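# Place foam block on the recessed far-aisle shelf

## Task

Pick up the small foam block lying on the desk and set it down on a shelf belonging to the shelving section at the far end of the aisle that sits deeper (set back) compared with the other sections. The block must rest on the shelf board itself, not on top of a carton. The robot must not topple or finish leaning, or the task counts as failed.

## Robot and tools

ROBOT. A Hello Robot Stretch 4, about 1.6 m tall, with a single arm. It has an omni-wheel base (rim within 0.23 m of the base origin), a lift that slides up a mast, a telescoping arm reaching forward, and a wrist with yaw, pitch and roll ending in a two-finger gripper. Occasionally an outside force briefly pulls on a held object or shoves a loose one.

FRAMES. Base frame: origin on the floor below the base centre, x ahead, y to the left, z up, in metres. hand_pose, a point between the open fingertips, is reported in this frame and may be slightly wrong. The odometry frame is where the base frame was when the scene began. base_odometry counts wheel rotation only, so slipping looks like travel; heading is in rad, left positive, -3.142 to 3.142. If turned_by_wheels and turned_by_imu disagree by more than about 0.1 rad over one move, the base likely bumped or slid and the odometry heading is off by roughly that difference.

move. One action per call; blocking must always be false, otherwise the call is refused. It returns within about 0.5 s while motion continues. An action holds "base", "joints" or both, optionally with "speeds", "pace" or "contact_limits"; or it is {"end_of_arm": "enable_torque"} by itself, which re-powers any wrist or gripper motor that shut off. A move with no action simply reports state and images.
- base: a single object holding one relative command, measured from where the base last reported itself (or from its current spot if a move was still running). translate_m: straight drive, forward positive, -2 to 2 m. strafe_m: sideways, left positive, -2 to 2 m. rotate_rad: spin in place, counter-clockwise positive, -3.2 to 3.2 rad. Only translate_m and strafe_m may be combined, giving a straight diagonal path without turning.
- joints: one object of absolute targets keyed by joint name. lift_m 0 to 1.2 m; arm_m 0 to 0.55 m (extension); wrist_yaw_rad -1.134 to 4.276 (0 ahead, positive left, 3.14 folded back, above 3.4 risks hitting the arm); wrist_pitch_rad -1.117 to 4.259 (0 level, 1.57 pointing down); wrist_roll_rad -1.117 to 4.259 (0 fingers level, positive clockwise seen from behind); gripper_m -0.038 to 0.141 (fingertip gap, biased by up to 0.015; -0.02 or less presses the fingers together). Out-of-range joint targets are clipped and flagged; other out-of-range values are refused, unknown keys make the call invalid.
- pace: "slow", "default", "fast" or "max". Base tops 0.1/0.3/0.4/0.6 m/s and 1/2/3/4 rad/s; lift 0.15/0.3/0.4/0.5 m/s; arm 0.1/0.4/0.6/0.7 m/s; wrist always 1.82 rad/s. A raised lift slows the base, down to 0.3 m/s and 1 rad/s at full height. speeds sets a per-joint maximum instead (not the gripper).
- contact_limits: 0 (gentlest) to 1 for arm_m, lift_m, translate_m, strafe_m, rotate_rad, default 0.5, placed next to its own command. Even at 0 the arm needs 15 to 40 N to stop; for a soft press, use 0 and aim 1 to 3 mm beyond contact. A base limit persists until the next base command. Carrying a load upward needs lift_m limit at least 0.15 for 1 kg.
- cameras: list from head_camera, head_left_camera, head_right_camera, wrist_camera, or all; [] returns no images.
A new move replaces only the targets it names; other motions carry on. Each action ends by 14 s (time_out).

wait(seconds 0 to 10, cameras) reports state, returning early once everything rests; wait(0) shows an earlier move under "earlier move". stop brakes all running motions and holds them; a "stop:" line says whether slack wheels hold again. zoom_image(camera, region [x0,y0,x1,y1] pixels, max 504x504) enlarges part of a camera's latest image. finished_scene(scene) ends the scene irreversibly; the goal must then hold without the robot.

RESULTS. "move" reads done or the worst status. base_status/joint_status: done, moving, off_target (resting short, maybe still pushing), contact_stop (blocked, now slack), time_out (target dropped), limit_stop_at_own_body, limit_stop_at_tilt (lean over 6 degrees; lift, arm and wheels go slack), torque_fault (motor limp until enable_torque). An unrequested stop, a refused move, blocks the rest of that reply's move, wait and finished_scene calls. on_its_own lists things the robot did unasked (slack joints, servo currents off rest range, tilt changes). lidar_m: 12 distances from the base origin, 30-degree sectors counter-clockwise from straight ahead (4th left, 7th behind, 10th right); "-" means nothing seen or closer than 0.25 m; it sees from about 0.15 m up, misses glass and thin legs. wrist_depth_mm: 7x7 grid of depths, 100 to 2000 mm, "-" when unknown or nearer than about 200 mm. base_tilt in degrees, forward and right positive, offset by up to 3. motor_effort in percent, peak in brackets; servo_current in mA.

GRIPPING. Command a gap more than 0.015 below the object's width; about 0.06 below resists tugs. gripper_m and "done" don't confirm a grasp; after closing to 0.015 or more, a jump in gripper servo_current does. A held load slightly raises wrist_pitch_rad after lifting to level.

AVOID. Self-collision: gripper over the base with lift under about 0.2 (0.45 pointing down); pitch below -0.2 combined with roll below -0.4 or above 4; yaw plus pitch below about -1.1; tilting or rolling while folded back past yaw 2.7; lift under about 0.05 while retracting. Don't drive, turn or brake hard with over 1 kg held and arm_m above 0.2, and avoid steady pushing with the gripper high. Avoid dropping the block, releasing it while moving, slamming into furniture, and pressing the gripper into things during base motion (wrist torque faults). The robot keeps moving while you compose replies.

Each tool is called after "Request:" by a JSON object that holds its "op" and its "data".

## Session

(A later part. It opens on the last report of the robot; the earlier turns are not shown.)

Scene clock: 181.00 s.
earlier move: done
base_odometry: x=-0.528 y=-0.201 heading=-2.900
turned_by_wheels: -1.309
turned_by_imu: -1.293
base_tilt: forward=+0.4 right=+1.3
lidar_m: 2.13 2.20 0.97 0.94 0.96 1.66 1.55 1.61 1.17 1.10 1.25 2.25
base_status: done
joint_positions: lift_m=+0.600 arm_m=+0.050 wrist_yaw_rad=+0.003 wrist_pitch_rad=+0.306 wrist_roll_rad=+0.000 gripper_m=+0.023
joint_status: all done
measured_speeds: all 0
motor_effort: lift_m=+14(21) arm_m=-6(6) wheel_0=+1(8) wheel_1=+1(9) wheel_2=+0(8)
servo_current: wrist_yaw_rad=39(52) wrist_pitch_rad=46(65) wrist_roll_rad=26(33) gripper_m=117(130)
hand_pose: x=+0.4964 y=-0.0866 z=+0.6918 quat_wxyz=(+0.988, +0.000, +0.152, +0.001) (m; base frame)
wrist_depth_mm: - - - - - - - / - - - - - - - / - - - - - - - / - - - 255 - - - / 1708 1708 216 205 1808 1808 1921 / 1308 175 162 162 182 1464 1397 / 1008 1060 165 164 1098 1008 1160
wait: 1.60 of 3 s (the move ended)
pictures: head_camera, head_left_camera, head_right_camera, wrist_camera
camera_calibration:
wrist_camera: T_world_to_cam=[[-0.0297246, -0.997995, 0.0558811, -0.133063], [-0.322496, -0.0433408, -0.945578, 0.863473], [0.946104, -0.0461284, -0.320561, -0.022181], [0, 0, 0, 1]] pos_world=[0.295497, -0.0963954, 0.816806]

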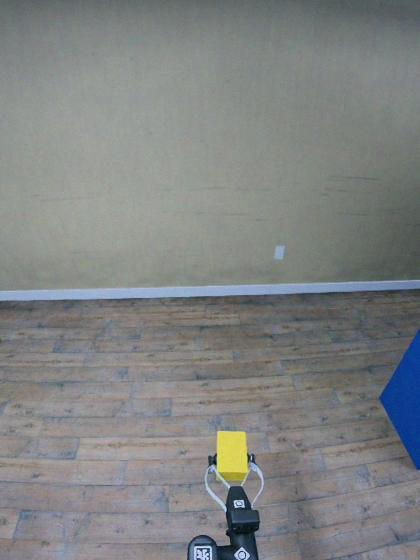

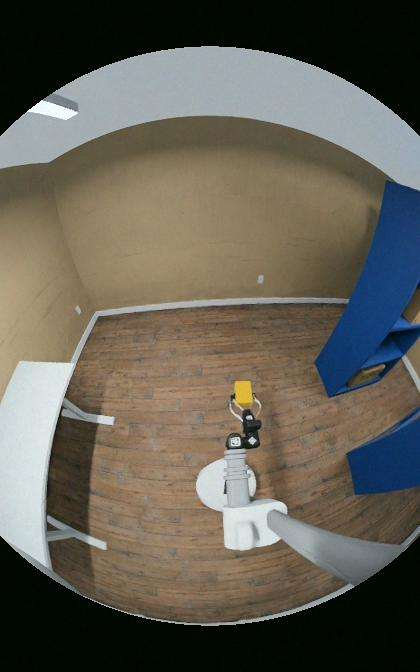

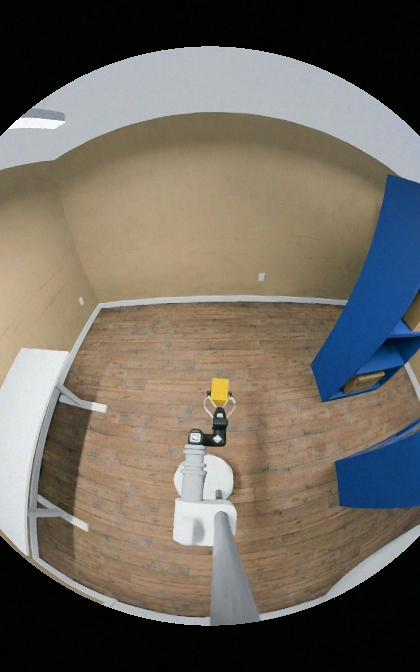

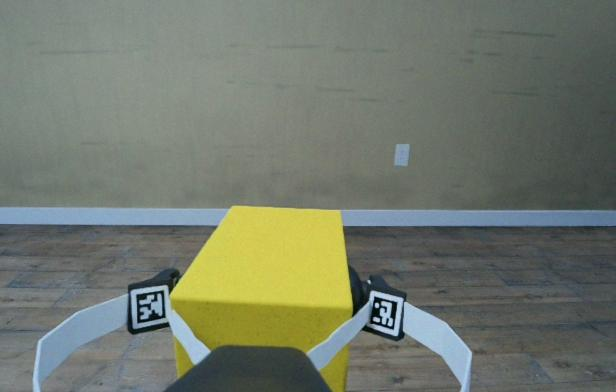

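Request:
{"op": "move", "data": {"base": {"rotate_rad": -1.57}, "pace": "default", "blocking": false, "cameras": []}}

Request:
{"op": "wait", "data": {"seconds": 3}}

Scene clock: 186.73 s.
move: moving
base_odometry: x=-0.528 y=-0.201 heading=+3.122
turned_by_wheels: -0.261
turned_by_imu: -0.258
base_tilt: forward=+0.3 right=+1.2
lidar_m: 2.15 2.13 1.11 0.94 0.96 1.09 1.56 1.55 1.78 1.11 1.12 1.26
base_status: rotate_rad moving
joint_positions: lift_m=+0.600 arm_m=+0.050 wrist_yaw_rad=+0.003 wrist_pitch_rad=+0.306 wrist_roll_rad=+0.000 gripper_m=+0.023
joint_status: not commanded
measured_speeds: translate_m=-0.001 strafe_m=-0.002 rotate_rad=-0.990 lift_m=+0.000 arm_m=+0.000 wrist_yaw_rad=+0.000 wrist_pitch_rad=+0.000 wrist_roll_rad=+0.000
motor_effort: lift_m=+14(14) arm_m=-6(6) wheel_0=+6(7) wheel_1=+6(7) wheel_2=+8(8)
servo_current: wrist_yaw_rad=33(39) wrist_pitch_rad=46(59) wrist_roll_rad=26(33) gripper_m=111(124)
hand_pose: x=+0.4964 y=-0.0866 z=+0.6918 quat_wxyz=(+0.988, +0.000, +0.152, +0.001) (m; base frame)
wrist_depth_mm: - - - - - - - / - - - - - - - / - - - - - - - / - - 272 - - - - / 1618 1756 216 205 1808 1808 - / 1308 175 162 162 182 1430 - / 991 1060 165 163 1098 1008 -
pictures: none
No camera images: "cameras" was empty.

Scene clock: 188.47 s.
earlier move: done
base_odometry: x=-0.528 y=-0.202 heading=+1.813
turned_by_wheels: -1.309
turned_by_imu: -1.293
base_tilt: forward=+0.5 right=+1.3
lidar_m: 1.10 1.26 2.23 2.14 2.21 1.00 0.93 0.98 1.62 1.54 1.60 1.14
base_status: done
joint_positions: lift_m=+0.600 arm_m=+0.050 wrist_yaw_rad=+0.003 wrist_pitch_rad=+0.306 wrist_roll_rad=+0.000 gripper_m=+0.023
joint_status: not commanded
measured_speeds: all 0
motor_effort: lift_m=+14(14) arm_m=-6(6) wheel_0=+2(7) wheel_1=+0(10) wheel_2=-1(9)
servo_current: wrist_yaw_rad=39(52) wrist_pitch_rad=46(59) wrist_roll_rad=26(39) gripper_m=117(130)
hand_pose: x=+0.4964 y=-0.0866 z=+0.6918 quat_wxyz=(+0.988, +0.000, +0.152, +0.001) (m; base frame)
wrist_depth_mm: - - - - - - - / 1618 - - - - - - / - - - - - - - / 1281 1661 - - - - - / 1229 1537 216 205 - 1808 1863 / - 174 161 162 182 1430 1366 / 1008 1060 166 163 1060 1025 1160
wait: 1.73 of 3 s (the move ended)
pictures: head_camera, head_left_camera, head_right_camera, wrist_camera
camera_calibration:
wrist_camera: T_world_to_cam=[[-0.0297252, -0.997995, 0.0558812, -0.133062], [-0.322496, -0.0433406, -0.945578, 0.863472], [0.946104, -0.046129, -0.320561, -0.022188], [0, 0, 0, 1]] pos_world=[0.295503, -0.0963954, 0.816803]

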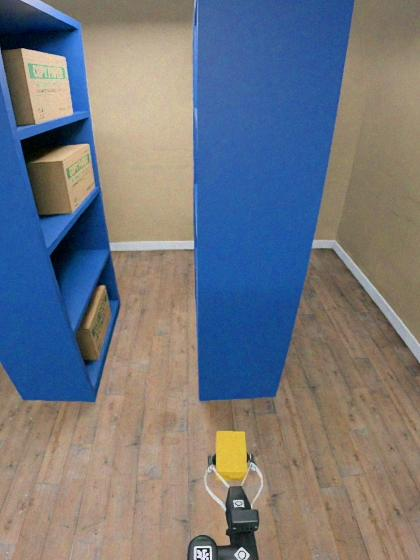

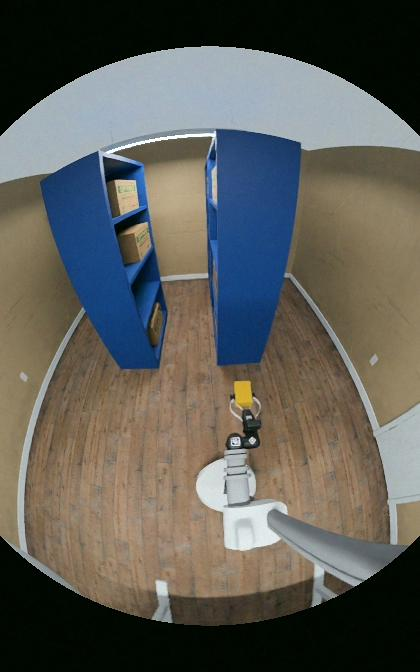

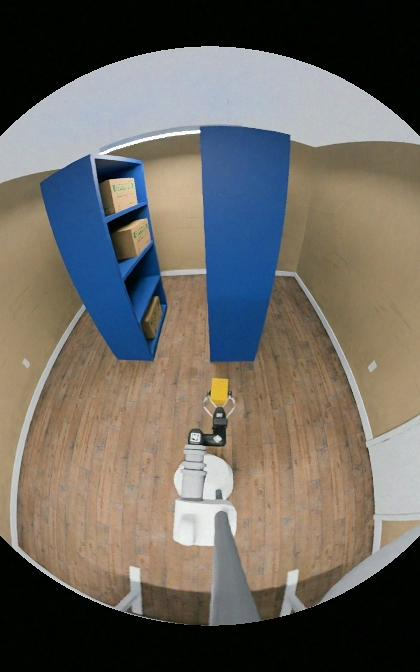

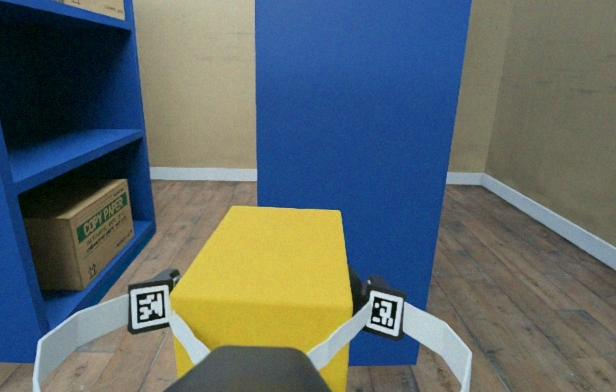

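Request:
{"op": "move", "data": {"base": {"strafe_m": 0.31, "translate_m": 0.35}, "pace": "fast", "blocking": false, "cameras": []}}

Request:
{"op": "wait", "data": {"seconds": 3}}

Request:
{"op": "zoom_image", "data": {"camera": "head_left_camera", "region": [60, 110, 320, 400]}}

Scene clock: 212.47 s.
move: moving
base_odometry: x=-0.573 y=-0.170 heading=+1.813
turned_by_wheels: +0.000
turned_by_imu: -0.001
base_tilt: forward=+0.4 right=+1.5
lidar_m: 1.06 1.20 2.22 2.09 2.19 1.03 0.99 1.03 1.67 1.57 1.64 1.13
base_status: translate_m moving; strafe_m moving
joint_positions: lift_m=+0.600 arm_m=+0.050 wrist_yaw_rad=+0.003 wrist_pitch_rad=+0.306 wrist_roll_rad=+0.000 gripper_m=+0.023
joint_status: not commanded
measured_speeds: translate_m=+0.157 strafe_m=+0.138 rotate_rad=-0.002 lift_m=+0.000 arm_m=+0.000 wrist_yaw_rad=+0.000 wrist_pitch_rad=+0.000 wrist_roll_rad=+0.000
motor_effort: lift_m=+14(14) arm_m=-6(6) wheel_0=-6(6) wheel_1=+13(13) wheel_2=-10(10)
servo_current: wrist_yaw_rad=39(39) wrist_pitch_rad=46(65) wrist_roll_rad=26(33) gripper_m=124(130)
hand_pose: x=+0.4964 y=-0.0866 z=+0.6918 quat_wxyz=(+0.988, +0.000, +0.152, +0.001) (m; base frame)
wrist_depth_mm: - - - - - - - / 1576 - - - - - - / - - - - - - - / 1281 1499 - - - - - / 1182 1537 216 205 - 1808 1808 / 1205 174 162 162 182 1464 1366 / 1025 1078 166 164 1060 1025 1138
pictures: none
No camera images: "cameras" was empty.

Scene clock: 214.53 s.
earlier move: done
base_odometry: x=-0.913 y=+0.064 heading=+1.813
turned_by_wheels: +0.000
turned_by_imu: +0.000
base_tilt: forward=+0.3 right=+1.3
lidar_m: 1.13 0.82 1.08 1.83 1.92 2.21 1.28 1.35 1.94 1.85 1.93 0.81
base_status: done
joint_positions: lift_m=+0.600 arm_m=+0.050 wrist_yaw_rad=+0.003 wrist_pitch_rad=+0.306 wrist_roll_rad=+0.000 gripper_m=+0.023
joint_status: not commanded
measured_speeds: all 0
motor_effort: lift_m=+14(14) arm_m=-6(6) wheel_0=-1(7) wheel_1=-2(14) wheel_2=+0(11)
servo_current: wrist_yaw_rad=33(46) wrist_pitch_rad=52(72) wrist_roll_rad=26(33) gripper_m=117(130)
hand_pose: x=+0.4964 y=-0.0866 z=+0.6918 quat_wxyz=(+0.988, +0.000, +0.152, +0.001) (m; base frame)
wrist_depth_mm: - - - - - - - / 1308 - - - 878 - - / - - - - 866 - - / - - - - 917 - - / - 1042 202 206 1025 - - / 854 174 161 162 182 - - / - 991 166 164 676 - -
wait: 2.07 of 3 s (the move ended)
pictures: head_camera, head_left_camera, head_right_camera, wrist_camera
camera_calibration:
wrist_camera: T_world_to_cam=[[-0.0298183, -0.997992, 0.0558812, -0.133041], [-0.3225, -0.0433106, -0.945578, 0.863456], [0.9461, -0.0462173, -0.320561, -0.0221896], [0, 0, 0, 1]] pos_world=[0.295491, -0.0964023, 0.816786]

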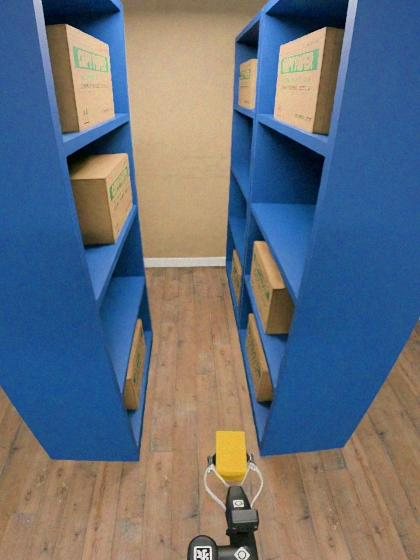

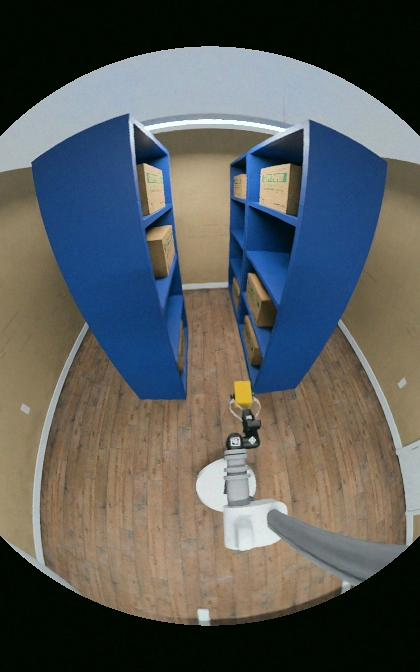

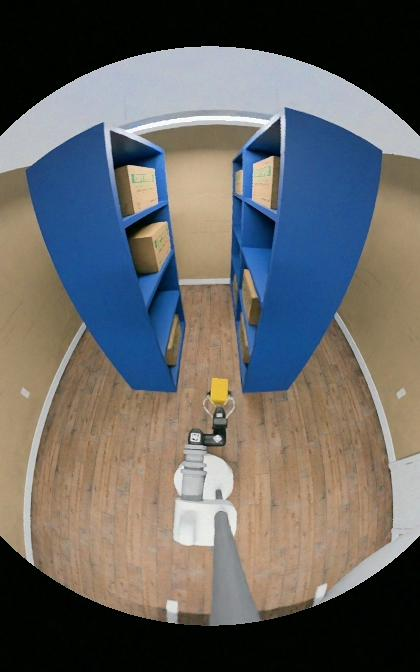

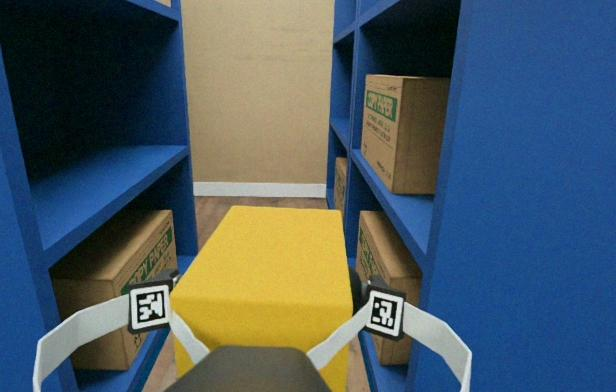

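Scaled by 1.738 from the camera's 420x672 image, which has a finer 600x960 frame.

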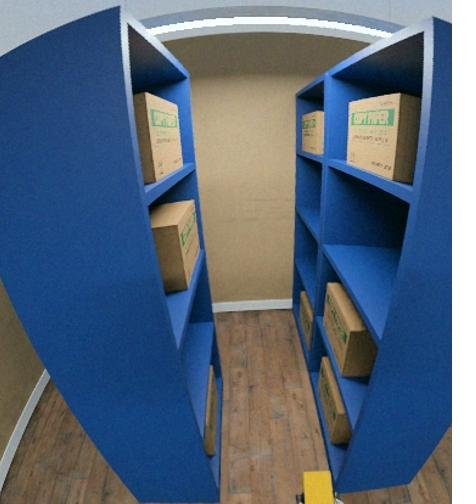

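Request:
{"op": "zoom_image", "data": {"camera": "head_camera", "region": [120, 240, 280, 480]}}

Scaled by 2.100 from the camera's 420x560 image, which has a finer 1200x1600 frame.

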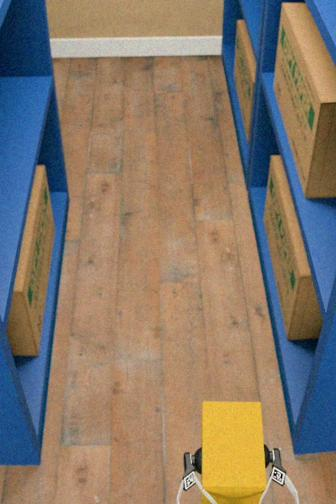

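Request:
{"op": "move", "data": {"base": {"rotate_rad": 0.035}, "blocking": false, "cameras": []}}

Request:
{"op": "wait", "data": {"seconds": 1, "cameras": []}}

Request:
{"op": "move", "data": {"base": {"translate_m": 1.1, "strafe_m": -0.02}, "pace": "fast", "contact_limits": {"translate_m": 0.3, "strafe_m": 0.3}, "blocking": false, "cameras": []}}

Request:
{"op": "wait", "data": {"seconds": 5}}

Scene clock: 279.47 s.
move: moving
base_odometry: x=-0.913 y=+0.064 heading=+1.848
turned_by_wheels: +0.035
turned_by_imu: +0.034
base_tilt: forward=+0.3 right=+1.3
lidar_m: 1.07 0.81 1.92 1.84 1.96 1.38 1.28 1.34 1.92 1.87 1.07 0.82
base_status: rotate_rad moving
joint_positions: lift_m=+0.600 arm_m=+0.050 wrist_yaw_rad=+0.003 wrist_pitch_rad=+0.306 wrist_roll_rad=+0.000 gripper_m=+0.023
joint_status: not commanded
measured_speeds: all 0
motor_effort: lift_m=+14(14) arm_m=-6(6) wheel_0=-1(4) wheel_1=-1(5) wheel_2=+1(6)
servo_current: wrist_yaw_rad=33(46) wrist_pitch_rad=39(52) wrist_roll_rad=26(33) gripper_m=117(124)
hand_pose: x=+0.4963 y=-0.0866 z=+0.6918 quat_wxyz=(+0.988, +0.000, +0.152, +0.001) (m; base frame)
wrist_depth_mm: - - - - 1366 - - / 1308 - - - 1205 820 - / - - - - 1008 842 - / - - - - 1008 - - / - 1025 202 205 1025 - - / - 176 162 162 183 - - / - 960 166 164 946 - -
pictures: none
No camera images: "cameras" was empty.

Scene clock: 279.80 s.
earlier move: done
base_odometry: x=-0.913 y=+0.064 heading=+1.848
turned_by_wheels: +0.000
turned_by_imu: +0.000
base_tilt: forward=+0.4 right=+1.3
lidar_m: 1.10 0.80 1.89 1.84 1.93 1.38 1.30 1.35 1.93 1.85 1.07 0.82
base_status: done
joint_positions: lift_m=+0.600 arm_m=+0.050 wrist_yaw_rad=+0.003 wrist_pitch_rad=+0.306 wrist_roll_rad=+0.000 gripper_m=+0.023
joint_status: not commanded
measured_speeds: all 0
motor_effort: lift_m=+14(14) arm_m=-6(6) wheel_0=-1(4) wheel_1=+1(5) wheel_2=+1(6)
servo_current: wrist_yaw_rad=26(46) wrist_pitch_rad=52(52) wrist_roll_rad=26(33) gripper_m=111(130)
hand_pose: x=+0.4963 y=-0.0866 z=+0.6918 quat_wxyz=(+0.988, +0.000, +0.152, +0.001) (m; base frame)
wrist_depth_mm: - - - - - - - / 1281 - - - 1229 809 - / - - - - 1042 831 - / - - - - 1025 - - / - 1025 202 206 1025 - - / - 176 162 162 182 - - / - 960 165 163 946 - -
wait: 0.33 of 1 s (the move ended)
pictures: none
No camera images: "cameras" was empty.

"contact_limits": translate_m and strafe_m are given together and make one move, which takes one limit: state it under one of them only

not run: a call was refused earlier in this reply.

Request:
{"op": "move", "data": {"base": {"translate_m": 1.1, "strafe_m": -0.02}, "pace": "fast", "contact_limits": {"translate_m": 0.3}, "blocking": false, "cameras": []}}

Request:
{"op": "wait", "data": {"seconds": 5}}

Scene clock: 283.80 s.
move: moving
base_odometry: x=-0.926 y=+0.114 heading=+1.848
turned_by_wheels: +0.000
turned_by_imu: -0.001
base_tilt: forward=+0.4 right=+1.5
lidar_m: 1.07 0.76 1.03 1.85 1.92 1.37 1.35 1.38 1.91 1.85 1.01 0.75
base_status: translate_m moving; strafe_m moving
joint_positions: lift_m=+0.600 arm_m=+0.050 wrist_yaw_rad=+0.003 wrist_pitch_rad=+0.306 wrist_roll_rad=+0.000 gripper_m=+0.023
joint_status: not commanded
measured_speeds: translate_m=+0.198 strafe_m=-0.005 rotate_rad=+0.000 lift_m=+0.000 arm_m=+0.000 wrist_yaw_rad=+0.000 wrist_pitch_rad=+0.000 wrist_roll_rad=+0.000
motor_effort: lift_m=+14(14) arm_m=-6(6) wheel_0=+8(8) wheel_1=+6(8) wheel_2=-12(12)
servo_current: wrist_yaw_rad=39(46) wrist_pitch_rad=59(59) wrist_roll_rad=26(33) gripper_m=117(124)
contact_limits: translate_m 0.3
hand_pose: x=+0.4963 y=-0.0866 z=+0.6918 quat_wxyz=(+0.988, +0.000, +0.152, +0.001) (m; base frame)
wrist_depth_mm: - - - - 1281 - - / 1255 - - - 1138 778 - / - - - - 976 798 - / - - - - 960 831 - / - 1042 202 205 1042 - - / 820 176 162 162 182 - - / 138 904 165 164 917 - -
pictures: none
No camera images: "cameras" was empty.

Scene clock: 287.50 s.
earlier move: done
base_odometry: x=-1.195 y=+1.127 heading=+1.848
turned_by_wheels: +0.000
turned_by_imu: -0.001
base_tilt: forward=+0.5 right=+1.4
lidar_m: 1.22 0.41 0.30 0.28 0.28 0.40 3.22 0.42 0.29 0.26 0.29 0.43
base_status: done
joint_positions: lift_m=+0.600 arm_m=+0.050 wrist_yaw_rad=+0.003 wrist_pitch_rad=+0.306 wrist_roll_rad=+0.000 gripper_m=+0.023
joint_status: not commanded
measured_speeds: all 0
motor_effort: lift_m=+14(14) arm_m=-6(6) wheel_0=+2(9) wheel_1=+0(8) wheel_2=+2(13)
servo_current: wrist_yaw_rad=39(46) wrist_pitch_rad=39(65) wrist_roll_rad=33(33) gripper_m=111(124)
contact_limits: translate_m 0.3
hand_pose: x=+0.4963 y=-0.0866 z=+0.6918 quat_wxyz=(+0.988, +0.000, +0.152, +0.001) (m; base frame)
wrist_depth_mm: - - - - 1138 - 307 / 1205 - - - 1182 - 325 / 1255 - - - 1255 1229 330 / 1336 - - - 1281 - 343 / - - 201 205 960 382 - / 1205 175 161 162 182 404 - / 1025 1060 165 163 723 427 -
wait: 3.70 of 5 s (the move ended)
pictures: head_camera, head_left_camera, head_right_camera, wrist_camera
camera_calibration:
wrist_camera: T_world_to_cam=[[-0.0299089, -0.997989, 0.0558813, -0.13302], [-0.322504, -0.0432814, -0.945578, 0.863436], [0.946095, -0.0463032, -0.320561, -0.0221947], [0, 0, 0, 1]] pos_world=[0.295482, -0.0964091, 0.816764]

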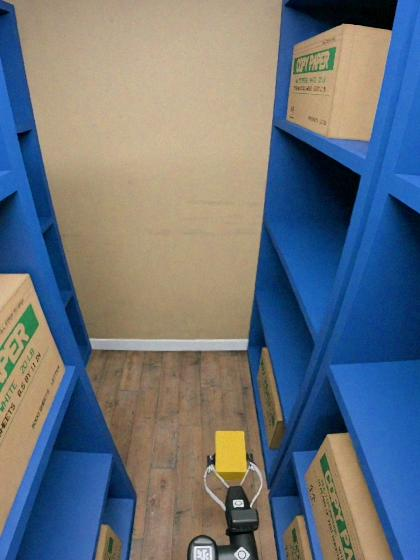

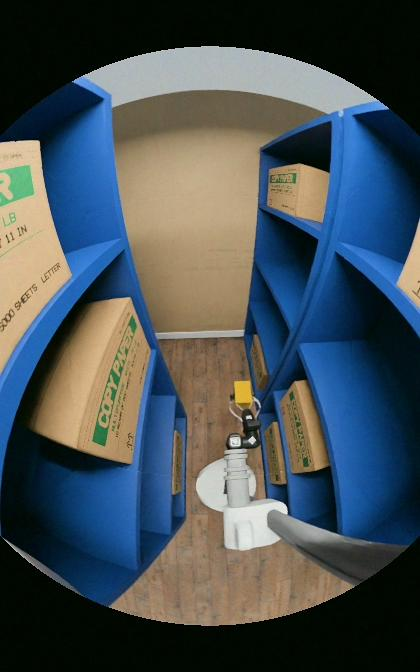

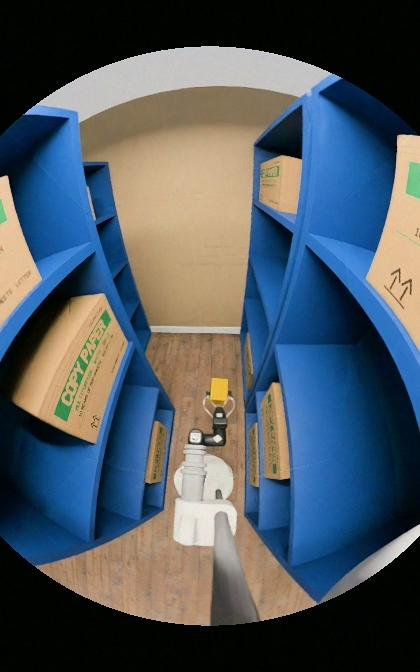

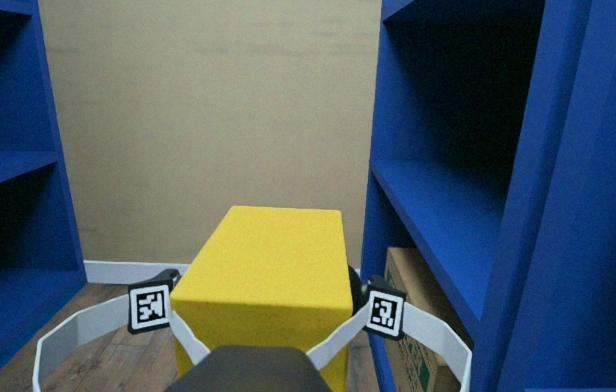

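Request:
{"op": "move", "data": {"base": {"translate_m": 0.85}, "joints": {"arm_m": 0.01}, "pace": "fast", "contact_limits": {"translate_m": 0.3}, "blocking": false, "cameras": []}}

Request:
{"op": "wait", "data": {"seconds": 4, "cameras": ["head_left_camera"]}}

Request:
{"op": "move", "data": {"base": {"rotate_rad": 1.58}, "pace": "default", "blocking": false, "cameras": []}}

Request:
{"op": "wait", "data": {"seconds": 3}}

Scene clock: 307.13 s.
move: moving
base_odometry: x=-1.209 y=+1.177 heading=+1.848
turned_by_wheels: +0.000
turned_by_imu: -0.001
base_tilt: forward=+0.2 right=+1.4
lidar_m: 1.20 0.41 0.28 0.27 0.28 0.41 3.29 0.42 0.29 0.28 0.30 0.43
base_status: translate_m moving
joint_positions: lift_m=+0.600 arm_m=+0.010 wrist_yaw_rad=+0.003 wrist_pitch_rad=+0.306 wrist_roll_rad=+0.000 gripper_m=+0.023
joint_status: arm_m moving
measured_speeds: translate_m=+0.201 strafe_m=+0.001 rotate_rad=-0.001 lift_m=+0.000 arm_m=-0.013 wrist_yaw_rad=+0.000 wrist_pitch_rad=+0.000 wrist_roll_rad=+0.000
motor_effort: lift_m=+14(14) arm_m=-5(8) wheel_0=+8(8) wheel_1=+5(8) wheel_2=-12(12)
servo_current: wrist_yaw_rad=39(39) wrist_pitch_rad=46(59) wrist_roll_rad=26(33) gripper_m=117(124)
contact_limits: translate_m 0.3
hand_pose: x=+0.4564 y=-0.0866 z=+0.6918 quat_wxyz=(+0.988, +0.000, +0.152, +0.001) (m; base frame)
wrist_depth_mm: - - - - - - 307 / 1205 - - - 1182 1138 317 / 1229 - - - - 1182 332 / 1336 - - - 1281 375 342 / - - 201 206 917 375 - / 1205 175 162 162 182 402 - / 1025 1060 165 163 691 421 -
pictures: none
No camera images: "cameras" was empty.

Scene clock: 310.20 s.
earlier move: done
base_odometry: x=-1.428 y=+1.945 heading=+1.848
turned_by_wheels: +0.000
turned_by_imu: -0.001
base_tilt: forward=+0.4 right=+1.3
lidar_m: 0.66 0.70 0.76 0.73 0.37 0.41 1.18 0.44 0.31 0.27 0.28 0.43
base_status: done
joint_positions: lift_m=+0.600 arm_m=+0.010 wrist_yaw_rad=+0.003 wrist_pitch_rad=+0.306 wrist_roll_rad=+0.000 gripper_m=+0.023
joint_status: all done
measured_speeds: all 0
motor_effort: lift_m=+14(14) arm_m=-6(8) wheel_0=+0(8) wheel_1=+1(8) wheel_2=+1(13)
servo_current: wrist_yaw_rad=46(46) wrist_pitch_rad=52(59) wrist_roll_rad=26(39) gripper_m=117(124)
contact_limits: translate_m 0.3
hand_pose: x=+0.4564 y=-0.0866 z=+0.6917 quat_wxyz=(+0.988, +0.000, +0.152, +0.001) (m; base frame)
wrist_depth_mm: 415 413 413 413 410 410 370 / 433 433 433 433 433 430 384 / 455 455 459 455 455 449 399 / 477 477 469 473 473 436 424 / - - 201 205 - 455 445 / - 171 162 162 182 469 462 / - - 165 164 - 410 389
wait: 3.07 of 4 s (the move ended)
pictures: head_left_camera

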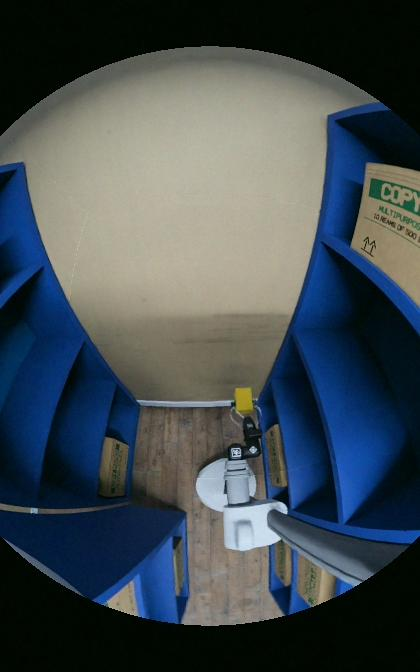

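Scene clock: 310.70 s.
move: moving
base_odometry: x=-1.428 y=+1.945 heading=+2.109
turned_by_wheels: +0.261
turned_by_imu: +0.257
base_tilt: forward=+0.4 right=+1.4
lidar_m: 0.67 0.80 0.72 0.47 0.36 0.61 0.60 0.33 0.26 0.27 0.34 0.61
base_status: rotate_rad moving
joint_positions: lift_m=+0.600 arm_m=+0.010 wrist_yaw_rad=+0.003 wrist_pitch_rad=+0.306 wrist_roll_rad=+0.000 gripper_m=+0.023
joint_status: not commanded
measured_speeds: translate_m=+0.002 strafe_m=+0.001 rotate_rad=+0.994 lift_m=+0.000 arm_m=+0.000 wrist_yaw_rad=+0.000 wrist_pitch_rad=+0.000 wrist_roll_rad=+0.000
motor_effort: lift_m=+14(14) arm_m=-6(6) wheel_0=-6(8) wheel_1=-6(7) wheel_2=-8(9)
servo_current: wrist_yaw_rad=33(39) wrist_pitch_rad=46(65) wrist_roll_rad=26(33) gripper_m=104(124)
hand_pose: x=+0.4564 y=-0.0867 z=+0.6917 quat_wxyz=(+0.988, +0.000, +0.152, +0.001) (m; base frame)
wrist_depth_mm: - 455 430 413 389 375 362 / - 473 452 430 410 392 375 / - - 473 452 430 410 392 / - - - 466 452 427 407 / - - 201 205 466 445 427 / - 172 162 162 182 466 449 / - - 166 164 - - 466
pictures: none
No camera images: "cameras" was empty.

Scene clock: 312.37 s.
earlier move: done
base_odometry: x=-1.428 y=+1.945 heading=-2.855
turned_by_wheels: +1.319
turned_by_imu: +1.302
base_tilt: forward=+0.4 right=+1.3
lidar_m: 0.72 0.35 0.40 1.15 0.42 0.28 0.28 0.30 0.43 0.68 0.72 0.78
base_status: done
joint_positions: lift_m=+0.600 arm_m=+0.010 wrist_yaw_rad=+0.003 wrist_pitch_rad=+0.306 wrist_roll_rad=+0.000 gripper_m=+0.023
joint_status: not commanded
measured_speeds: all 0
motor_effort: lift_m=+14(15) arm_m=-6(6) wheel_0=-4(8) wheel_1=-1(7) wheel_2=-1(9)
servo_current: wrist_yaw_rad=33(46) wrist_pitch_rad=46(65) wrist_roll_rad=26(33) gripper_m=111(124)
hand_pose: x=+0.4564 y=-0.0867 z=+0.6917 quat_wxyz=(+0.988, +0.000, +0.152, +0.001) (m; base frame)
wrist_depth_mm: 445 500 - - - - - / 469 488 - - - - - / 477 512 - - - - - / 473 535 732 - - 778 - / 480 585 216 205 621 615 634 / 455 174 162 162 182 - - / 436 654 166 163 661 - -
wait: 1.67 of 3 s (the move ended)
pictures: head_camera, head_left_camera, head_right_camera, wrist_camera
camera_calibration:
wrist_camera: T_world_to_cam=[[-0.0299529, -0.997988, 0.0558811, -0.134207], [-0.322506, -0.043267, -0.945578, 0.850537], [0.946093, -0.0463448, -0.320561, 0.0156366], [0, 0, 0, 1]] pos_world=[0.25549, -0.0964124, 0.816761]

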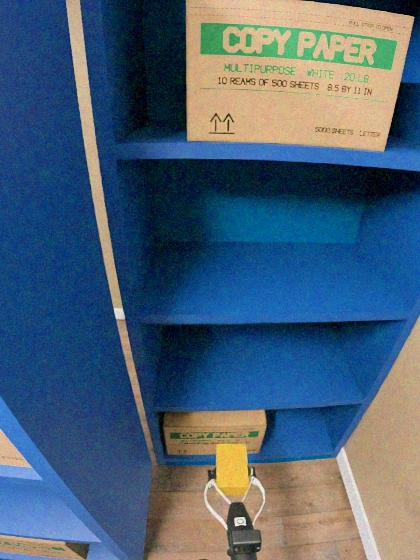

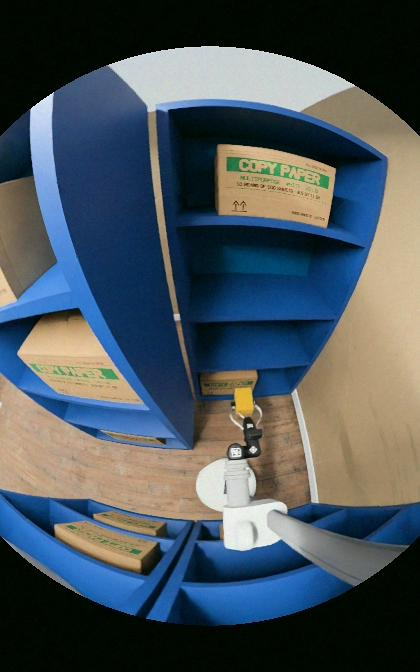

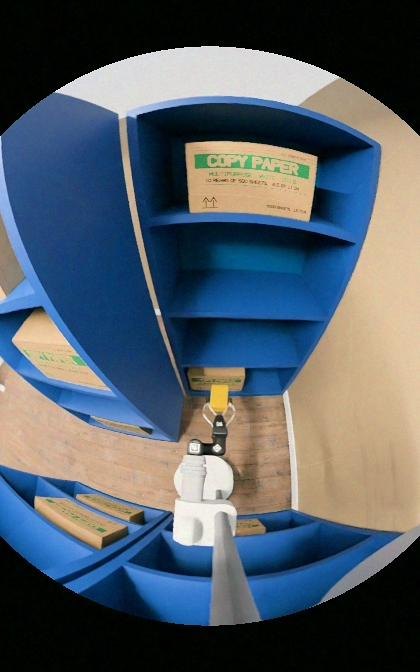

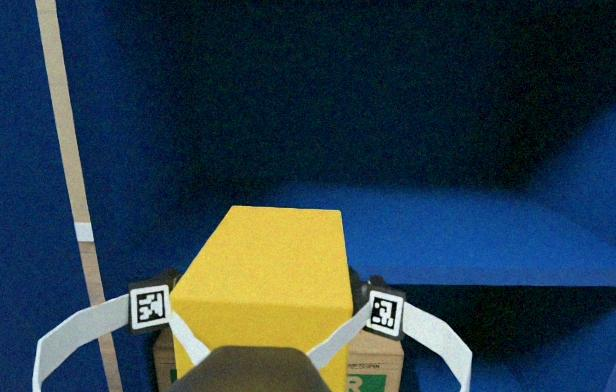

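Request:
{"op": "move", "data": {"base": {"translate_m": 0.25, "strafe_m": -0.15}, "joints": {"lift_m": 0.49}, "pace": "default", "contact_limits": {"translate_m": 0.3}, "blocking": false, "cameras": []}}

Request:
{"op": "wait", "data": {"seconds": 3, "cameras": ["head_camera", "wrist_camera"]}}

Scene clock: 342.67 s.
move: moving
base_odometry: x=-1.464 y=+1.954 heading=-2.855
turned_by_wheels: +0.000
turned_by_imu: -0.001
base_tilt: forward=+0.3 right=+1.5
lidar_m: 0.69 0.35 0.37 1.07 0.48 0.33 0.30 0.32 0.46 0.65 0.69 0.74
base_status: translate_m moving; strafe_m moving
joint_positions: lift_m=+0.561 arm_m=+0.010 wrist_yaw_rad=+0.003 wrist_pitch_rad=+0.306 wrist_roll_rad=+0.000 gripper_m=+0.023
joint_status: lift_m moving
measured_speeds: translate_m=+0.122 strafe_m=-0.074 rotate_rad=+0.005 lift_m=-0.149 arm_m=+0.000 wrist_yaw_rad=+0.000 wrist_pitch_rad=+0.000 wrist_roll_rad=+0.000
motor_effort: lift_m=+11(14) arm_m=-6(6) wheel_0=+8(9) wheel_1=-4(4) wheel_2=-10(11)
servo_current: wrist_yaw_rad=26(46) wrist_pitch_rad=52(59) wrist_roll_rad=33(33) gripper_m=111(124)
contact_limits: translate_m 0.3
hand_pose: x=+0.4564 y=-0.0867 z=+0.6525 quat_wxyz=(+0.988, +0.000, +0.152, +0.001) (m; base frame)
wrist_depth_mm: 439 - - - - - - / 452 - - - - - - / 477 - - - - 917 - / 488 634 691 707 723 723 750 / 504 535 216 206 574 549 549 / 480 170 162 162 182 - - / 459 627 166 164 - - -
pictures: none
No camera images: "cameras" was empty.

Scene clock: 344.47 s.
earlier move: done
base_odometry: x=-1.710 y=+2.018 heading=-2.855
turned_by_wheels: +0.000
turned_by_imu: -0.001
base_tilt: forward=+0.4 right=+1.4
lidar_m: 0.45 0.49 0.38 0.37 0.77 0.55 0.54 0.55 0.56 0.52 0.55 0.50
base_status: done
joint_positions: lift_m=+0.490 arm_m=+0.010 wrist_yaw_rad=+0.003 wrist_pitch_rad=+0.306 wrist_roll_rad=+0.000 gripper_m=+0.023
joint_status: all done
measured_speeds: all 0
motor_effort: lift_m=+14(15) arm_m=-6(6) wheel_0=+2(10) wheel_1=-2(4) wheel_2=+1(11)
servo_current: wrist_yaw_rad=26(46) wrist_pitch_rad=52(65) wrist_roll_rad=26(33) gripper_m=117(124)
contact_limits: translate_m 0.3
hand_pose: x=+0.4564 y=-0.0867 z=+0.5818 quat_wxyz=(+0.988, +0.000, +0.152, +0.001) (m; base frame)
wrist_depth_mm: - 654 647 647 647 647 - / 668 683 676 683 683 676 - / - 707 699 715 715 715 - / 496 508 517 530 535 549 517 / 349 355 215 205 370 377 379 / 297 174 161 162 183 300 301 / 442 462 166 164 - - -
wait: 1.80 of 3 s (the move ended)
pictures: head_camera, wrist_camera
camera_calibration:
wrist_camera: T_world_to_cam=[[-0.0299526, -0.997988, 0.0558811, -0.128063], [-0.322506, -0.0432671, -0.945578, 0.746567], [0.946093, -0.0463445, -0.320561, -0.01961], [0, 0, 0, 1]] pos_world=[0.25549, -0.0964124, 0.706808]

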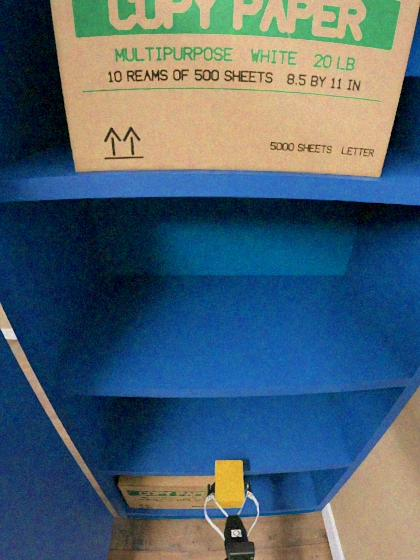

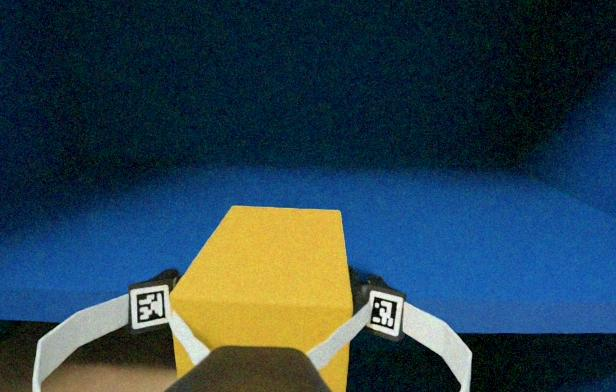

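Request:
{"op": "move", "data": {"joints": {"lift_m": 0.512}, "blocking": false, "cameras": []}}

Request:
{"op": "wait", "data": {"seconds": 0.6, "cameras": []}}

Request:
{"op": "move", "data": {"joints": {"arm_m": 0.215}, "contact_limits": {"arm_m": 0.1}, "blocking": false, "cameras": []}}

Request:
{"op": "wait", "data": {"seconds": 2, "cameras": []}}

Request:
{"op": "move", "data": {"joints": {"lift_m": 0.486}, "pace": "slow", "contact_limits": {"lift_m": 0.2}, "blocking": false, "cameras": []}}

Request:
{"op": "wait", "data": {"seconds": 1, "cameras": ["head_camera", "wrist_camera"]}}

Scene clock: 361.60 s.
move: moving
base_odometry: x=-1.710 y=+2.018 heading=-2.855
turned_by_wheels: +0.000
turned_by_imu: -0.001
base_tilt: forward=+0.3 right=+1.3
lidar_m: 0.46 0.51 0.36 0.37 0.78 0.56 0.54 0.54 0.54 0.50 0.56 0.51
base_status: not commanded
joint_positions: lift_m=+0.511 arm_m=+0.010 wrist_yaw_rad=+0.003 wrist_pitch_rad=+0.306 wrist_roll_rad=+0.000 gripper_m=+0.023
joint_status: lift_m moving
measured_speeds: translate_m=+0.000 strafe_m=+0.000 rotate_rad=+0.000 lift_m=+0.014 arm_m=+0.000 wrist_yaw_rad=+0.000 wrist_pitch_rad=+0.000 wrist_roll_rad=+0.000
motor_effort: lift_m=+23(25) arm_m=-6(6) wheel_0=+2(2) wheel_1=-2(2) wheel_2=+1(1)
servo_current: wrist_yaw_rad=33(46) wrist_pitch_rad=39(52) wrist_roll_rad=33(33) gripper_m=117(124)
contact_limits: translate_m 0.3
hand_pose: x=+0.4564 y=-0.0867 z=+0.6028 quat_wxyz=(+0.988, +0.000, +0.152, +0.001) (m; base frame)
wrist_depth_mm: - 647 647 647 647 640 - / 668 683 683 683 683 683 - / - 723 715 707 715 715 - / 512 569 574 597 609 615 569 / 389 397 215 205 418 421 424 / 304 174 162 162 183 320 319 / 466 473 165 164 - 147 -
pictures: none
No camera images: "cameras" was empty.

Scene clock: 361.93 s.
earlier move: done
base_odometry: x=-1.710 y=+2.018 heading=-2.855
turned_by_wheels: +0.000
turned_by_imu: +0.000
base_tilt: forward=+0.4 right=+1.4
lidar_m: 0.46 0.50 0.38 0.38 0.79 0.57 0.53 0.56 0.55 0.53 0.54 0.51
base_status: not commanded
joint_positions: lift_m=+0.512 arm_m=+0.010 wrist_yaw_rad=+0.003 wrist_pitch_rad=+0.306 wrist_roll_rad=+0.000 gripper_m=+0.023
joint_status: all done
measured_speeds: all 0
motor_effort: lift_m=+24(25) arm_m=-6(6) wheel_0=+2(2) wheel_1=-2(2) wheel_2=+1(1)
servo_current: wrist_yaw_rad=39(46) wrist_pitch_rad=26(52) wrist_roll_rad=26(33) gripper_m=111(124)
contact_limits: translate_m 0.3
hand_pose: x=+0.4564 y=-0.0867 z=+0.6029 quat_wxyz=(+0.988, +0.000, +0.152, +0.001) (m; base frame)
wrist_depth_mm: - 647 647 640 647 647 - / 661 676 683 676 683 676 - / - 715 715 707 715 715 - / 517 569 580 597 609 621 574 / 392 399 215 205 418 421 424 / 304 174 162 162 184 322 320 / 466 473 165 164 - 148 -
wait: 0.33 of 0.6 s (the move ended)
pictures: none
No camera images: "cameras" was empty.

Scene clock: 362.43 s.
move: moving
base_odometry: x=-1.710 y=+2.018 heading=-2.855
turned_by_wheels: +0.000
turned_by_imu: +0.000
base_tilt: forward=+0.4 right=+1.4
lidar_m: 0.48 0.47 0.39 0.38 0.79 0.56 0.53 0.55 0.56 0.52 0.55 0.48
base_status: not commanded
joint_positions: lift_m=+0.512 arm_m=+0.062 wrist_yaw_rad=+0.003 wrist_pitch_rad=+0.306 wrist_roll_rad=+0.000 gripper_m=+0.023
joint_status: arm_m moving
measured_speeds: translate_m=+0.000 strafe_m=+0.000 rotate_rad=+0.000 lift_m=+0.000 arm_m=+0.198 wrist_yaw_rad=+0.000 wrist_pitch_rad=+0.000 wrist_roll_rad=+0.000
motor_effort: lift_m=+24(24) arm_m=+7(9) wheel_0=+2(2) wheel_1=-2(2) wheel_2=+1(1)
servo_current: wrist_yaw_rad=39(46) wrist_pitch_rad=26(59) wrist_roll_rad=26(33) gripper_m=111(124)
contact_limits: arm_m 0.1; translate_m 0.3
hand_pose: x=+0.5084 y=-0.0867 z=+0.6029 quat_wxyz=(+0.988, +0.000, +0.152, +0.001) (m; base frame)
wrist_depth_mm: 609 609 609 609 615 609 615 / 634 634 634 640 640 640 - / 661 668 676 661 668 668 - / 521 564 580 597 609 621 574 / 394 397 215 206 418 421 421 / 301 176 162 162 183 319 319 / 258 258 165 163 265 266 268
pictures: none
No camera images: "cameras" was empty.

Scene clock: 363.63 s.
earlier move: done
base_odometry: x=-1.710 y=+2.018 heading=-2.855
turned_by_wheels: +0.000
turned_by_imu: +0.000
base_tilt: forward=+0.3 right=+1.4
lidar_m: 0.47 0.50 0.38 0.36 0.79 0.55 0.54 0.55 0.54 0.52 0.54 0.49
base_status: not commanded
joint_positions: lift_m=+0.512 arm_m=+0.215 wrist_yaw_rad=+0.003 wrist_pitch_rad=+0.306 wrist_roll_rad=+0.000 gripper_m=+0.023
joint_status: all done
measured_speeds: all 0
motor_effort: lift_m=+24(24) arm_m=+6(10) wheel_0=+2(2) wheel_1=-2(2) wheel_2=+1(1)
servo_current: wrist_yaw_rad=33(52) wrist_pitch_rad=59(59) wrist_roll_rad=33(33) gripper_m=117(124)
contact_limits: arm_m 0.1; translate_m 0.3
hand_pose: x=+0.6609 y=-0.0867 z=+0.6029 quat_wxyz=(+0.988, +0.000, +0.152, +0.001) (m; base frame)
wrist_depth_mm: 459 455 459 459 459 459 459 / 480 480 484 484 477 480 477 / 504 504 504 504 504 504 504 / 517 521 525 525 530 525 525 / 389 394 215 206 415 421 421 / 297 176 162 162 183 317 319 / 234 246 166 164 253 244 265
wait: 1.20 of 2 s (the move ended)
pictures: none
No camera images: "cameras" was empty.

Scene clock: 364.13 s.
move: moving
base_odometry: x=-1.710 y=+2.018 heading=-2.855
turned_by_wheels: +0.000
turned_by_imu: +0.000
base_tilt: forward=+0.4 right=+1.5
lidar_m: 0.46 0.49 0.39 0.36 0.78 0.56 0.52 0.55 0.55 0.53 0.55 0.49
base_status: not commanded
joint_positions: lift_m=+0.491 arm_m=+0.215 wrist_yaw_rad=+0.003 wrist_pitch_rad=+0.306 wrist_roll_rad=+0.000 gripper_m=+0.023
joint_status: lift_m moving
measured_speeds: translate_m=+0.000 strafe_m=+0.000 rotate_rad=+0.000 lift_m=-0.045 arm_m=+0.000 wrist_yaw_rad=+0.000 wrist_pitch_rad=+0.000 wrist_roll_rad=+0.000
motor_effort: lift_m=+13(23) arm_m=+6(6) wheel_0=+2(2) wheel_1=-2(2) wheel_2=+1(1)
servo_current: wrist_yaw_rad=33(46) wrist_pitch_rad=46(59) wrist_roll_rad=26(33) gripper_m=111(124)
contact_limits: arm_m 0.1; lift_m 0.2; translate_m 0.3
hand_pose: x=+0.6609 y=-0.0867 z=+0.5822 quat_wxyz=(+0.988, +0.000, +0.152, +0.001) (m; base frame)
wrist_depth_mm: 462 459 459 459 459 459 459 / 480 480 477 480 480 484 480 / 504 504 508 504 504 504 504 / 496 508 517 521 521 521 521 / 349 355 215 205 373 377 379 / 268 174 162 162 184 285 286 / 208 222 165 163 220 219 239
pictures: none
No camera images: "cameras" was empty.

Scene clock: 364.63 s.
earlier move: done
base_odometry: x=-1.710 y=+2.018 heading=-2.855
turned_by_wheels: +0.000
turned_by_imu: +0.000
base_tilt: forward=+0.1 right=+1.4
lidar_m: 0.46 0.47 0.38 0.34 0.75 0.56 0.53 0.56 0.53 0.51 0.53 0.49
base_status: not commanded
joint_positions: lift_m=+0.486 arm_m=+0.215 wrist_yaw_rad=+0.003 wrist_pitch_rad=+0.306 wrist_roll_rad=+0.000 gripper_m=+0.023
joint_status: all done
measured_speeds: all 0
motor_effort: lift_m=+14(23) arm_m=+6(6) wheel_0=+2(2) wheel_1=-2(2) wheel_2=+1(1)
servo_current: wrist_yaw_rad=39(46) wrist_pitch_rad=39(59) wrist_roll_rad=33(33) gripper_m=117(124)
contact_limits: arm_m 0.1; lift_m 0.2; translate_m 0.3
hand_pose: x=+0.6609 y=-0.0867 z=+0.5778 quat_wxyz=(+0.988, +0.000, +0.152, +0.001) (m; base frame)
wrist_depth_mm: 462 459 459 459 459 462 462 / 484 484 480 480 480 480 480 / 504 500 504 508 504 504 504 / 480 492 500 512 521 521 521 / 338 343 216 206 359 364 368 / 258 174 162 162 184 276 277 / 204 214 166 163 220 212 230
wait: 0.50 of 1 s (the move ended)
pictures: head_camera, wrist_camera
camera_calibration:
wrist_camera: T_world_to_cam=[[-0.0299526, -0.997988, 0.0558811, -0.121713], [-0.322506, -0.0432671, -0.945578, 0.808775], [0.946093, -0.0463445, -0.320561, -0.214433], [0, 0, 0, 1]] pos_world=[0.460063, -0.0964124, 0.702822]

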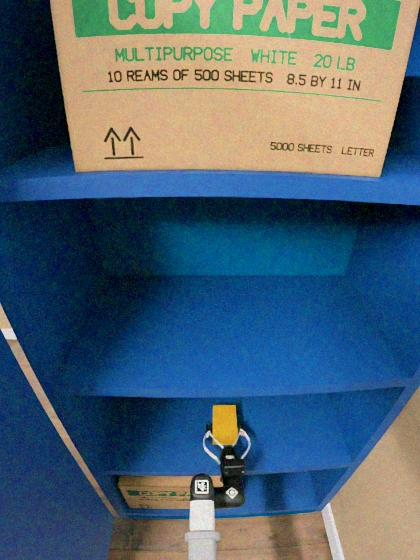

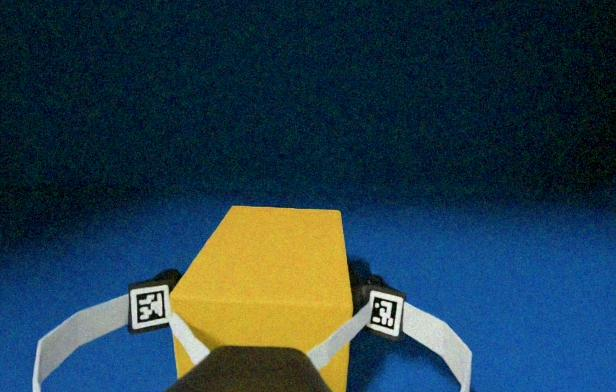

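Request:
{"op": "move", "data": {"joints": {"lift_m": 0.482}, "pace": "slow", "contact_limits": {"lift_m": 0.1}, "blocking": false, "cameras": []}}

Request:
{"op": "wait", "data": {"seconds": 0.6, "cameras": ["wrist_camera"]}}

Scene clock: 373.87 s.
move: moving
base_odometry: x=-1.710 y=+2.018 heading=-2.855
turned_by_wheels: +0.000
turned_by_imu: -0.001
base_tilt: forward=+0.4 right=+1.3
lidar_m: 0.45 0.48 0.38 0.35 0.77 0.54 0.54 0.57 0.53 0.51 0.54 0.50
base_status: not commanded
joint_positions: lift_m=+0.482 arm_m=+0.215 wrist_yaw_rad=+0.003 wrist_pitch_rad=+0.306 wrist_roll_rad=+0.000 gripper_m=+0.023
joint_status: lift_m moving
measured_speeds: all 0
motor_effort: lift_m=+13(15) arm_m=+6(6) wheel_0=+2(2) wheel_1=-2(2) wheel_2=+1(1)
servo_current: wrist_yaw_rad=39(39) wrist_pitch_rad=46(52) wrist_roll_rad=26(33) gripper_m=117(124)
contact_limits: arm_m 0.1; lift_m 0.1; translate_m 0.3
hand_pose: x=+0.6609 y=-0.0867 z=+0.5738 quat_wxyz=(+0.988, +0.000, +0.152, +0.001) (m; base frame)
wrist_depth_mm: 459 462 459 462 455 455 459 / 477 480 480 480 480 480 484 / 508 504 504 504 500 504 504 / 466 477 484 500 508 517 521 / 330 334 215 205 351 355 357 / 253 174 162 162 185 268 270 / 197 208 166 164 214 207 225
pictures: none
No camera images: "cameras" was empty.

Scene clock: 373.93 s.
earlier move: done
base_odometry: x=-1.710 y=+2.018 heading=-2.855
turned_by_wheels: +0.000
turned_by_imu: +0.000
base_tilt: forward=+0.3 right=+1.3
lidar_m: 0.46 0.50 0.38 0.35 0.78 0.57 0.53 0.55 0.55 0.52 0.54 0.49
base_status: not commanded
joint_positions: lift_m=+0.482 arm_m=+0.215 wrist_yaw_rad=+0.003 wrist_pitch_rad=+0.306 wrist_roll_rad=+0.000 gripper_m=+0.023
joint_status: all done
measured_speeds: all 0
motor_effort: lift_m=+13(15) arm_m=+6(6) wheel_0=+2(2) wheel_1=-2(2) wheel_2=+1(1)
servo_current: wrist_yaw_rad=33(39) wrist_pitch_rad=46(52) wrist_roll_rad=26(33) gripper_m=117(124)
contact_limits: arm_m 0.1; lift_m 0.1; translate_m 0.3
hand_pose: x=+0.6609 y=-0.0867 z=+0.5738 quat_wxyz=(+0.988, +0.000, +0.152, +0.001) (m; base frame)
wrist_depth_mm: 462 455 459 459 459 459 462 / 480 480 484 484 484 477 484 / 504 504 504 504 500 500 500 / 473 480 492 500 508 521 521 / 332 334 216 206 351 355 359 / 253 174 162 162 185 268 270 / 198 208 166 164 214 207 224
wait: 0.07 of 0.6 s (the move ended)
pictures: wrist_camera
camera_calibration:
wrist_camera: T_world_to_cam=[[-0.0299525, -0.997988, 0.0558812, -0.12149], [-0.322506, -0.0432672, -0.945578, 0.804996], [0.946093, -0.0463444, -0.320561, -0.215715], [0, 0, 0, 1]] pos_world=[0.460063, -0.0964123, 0.698826]

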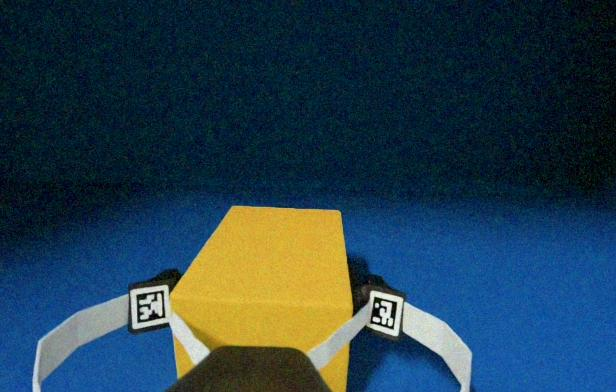

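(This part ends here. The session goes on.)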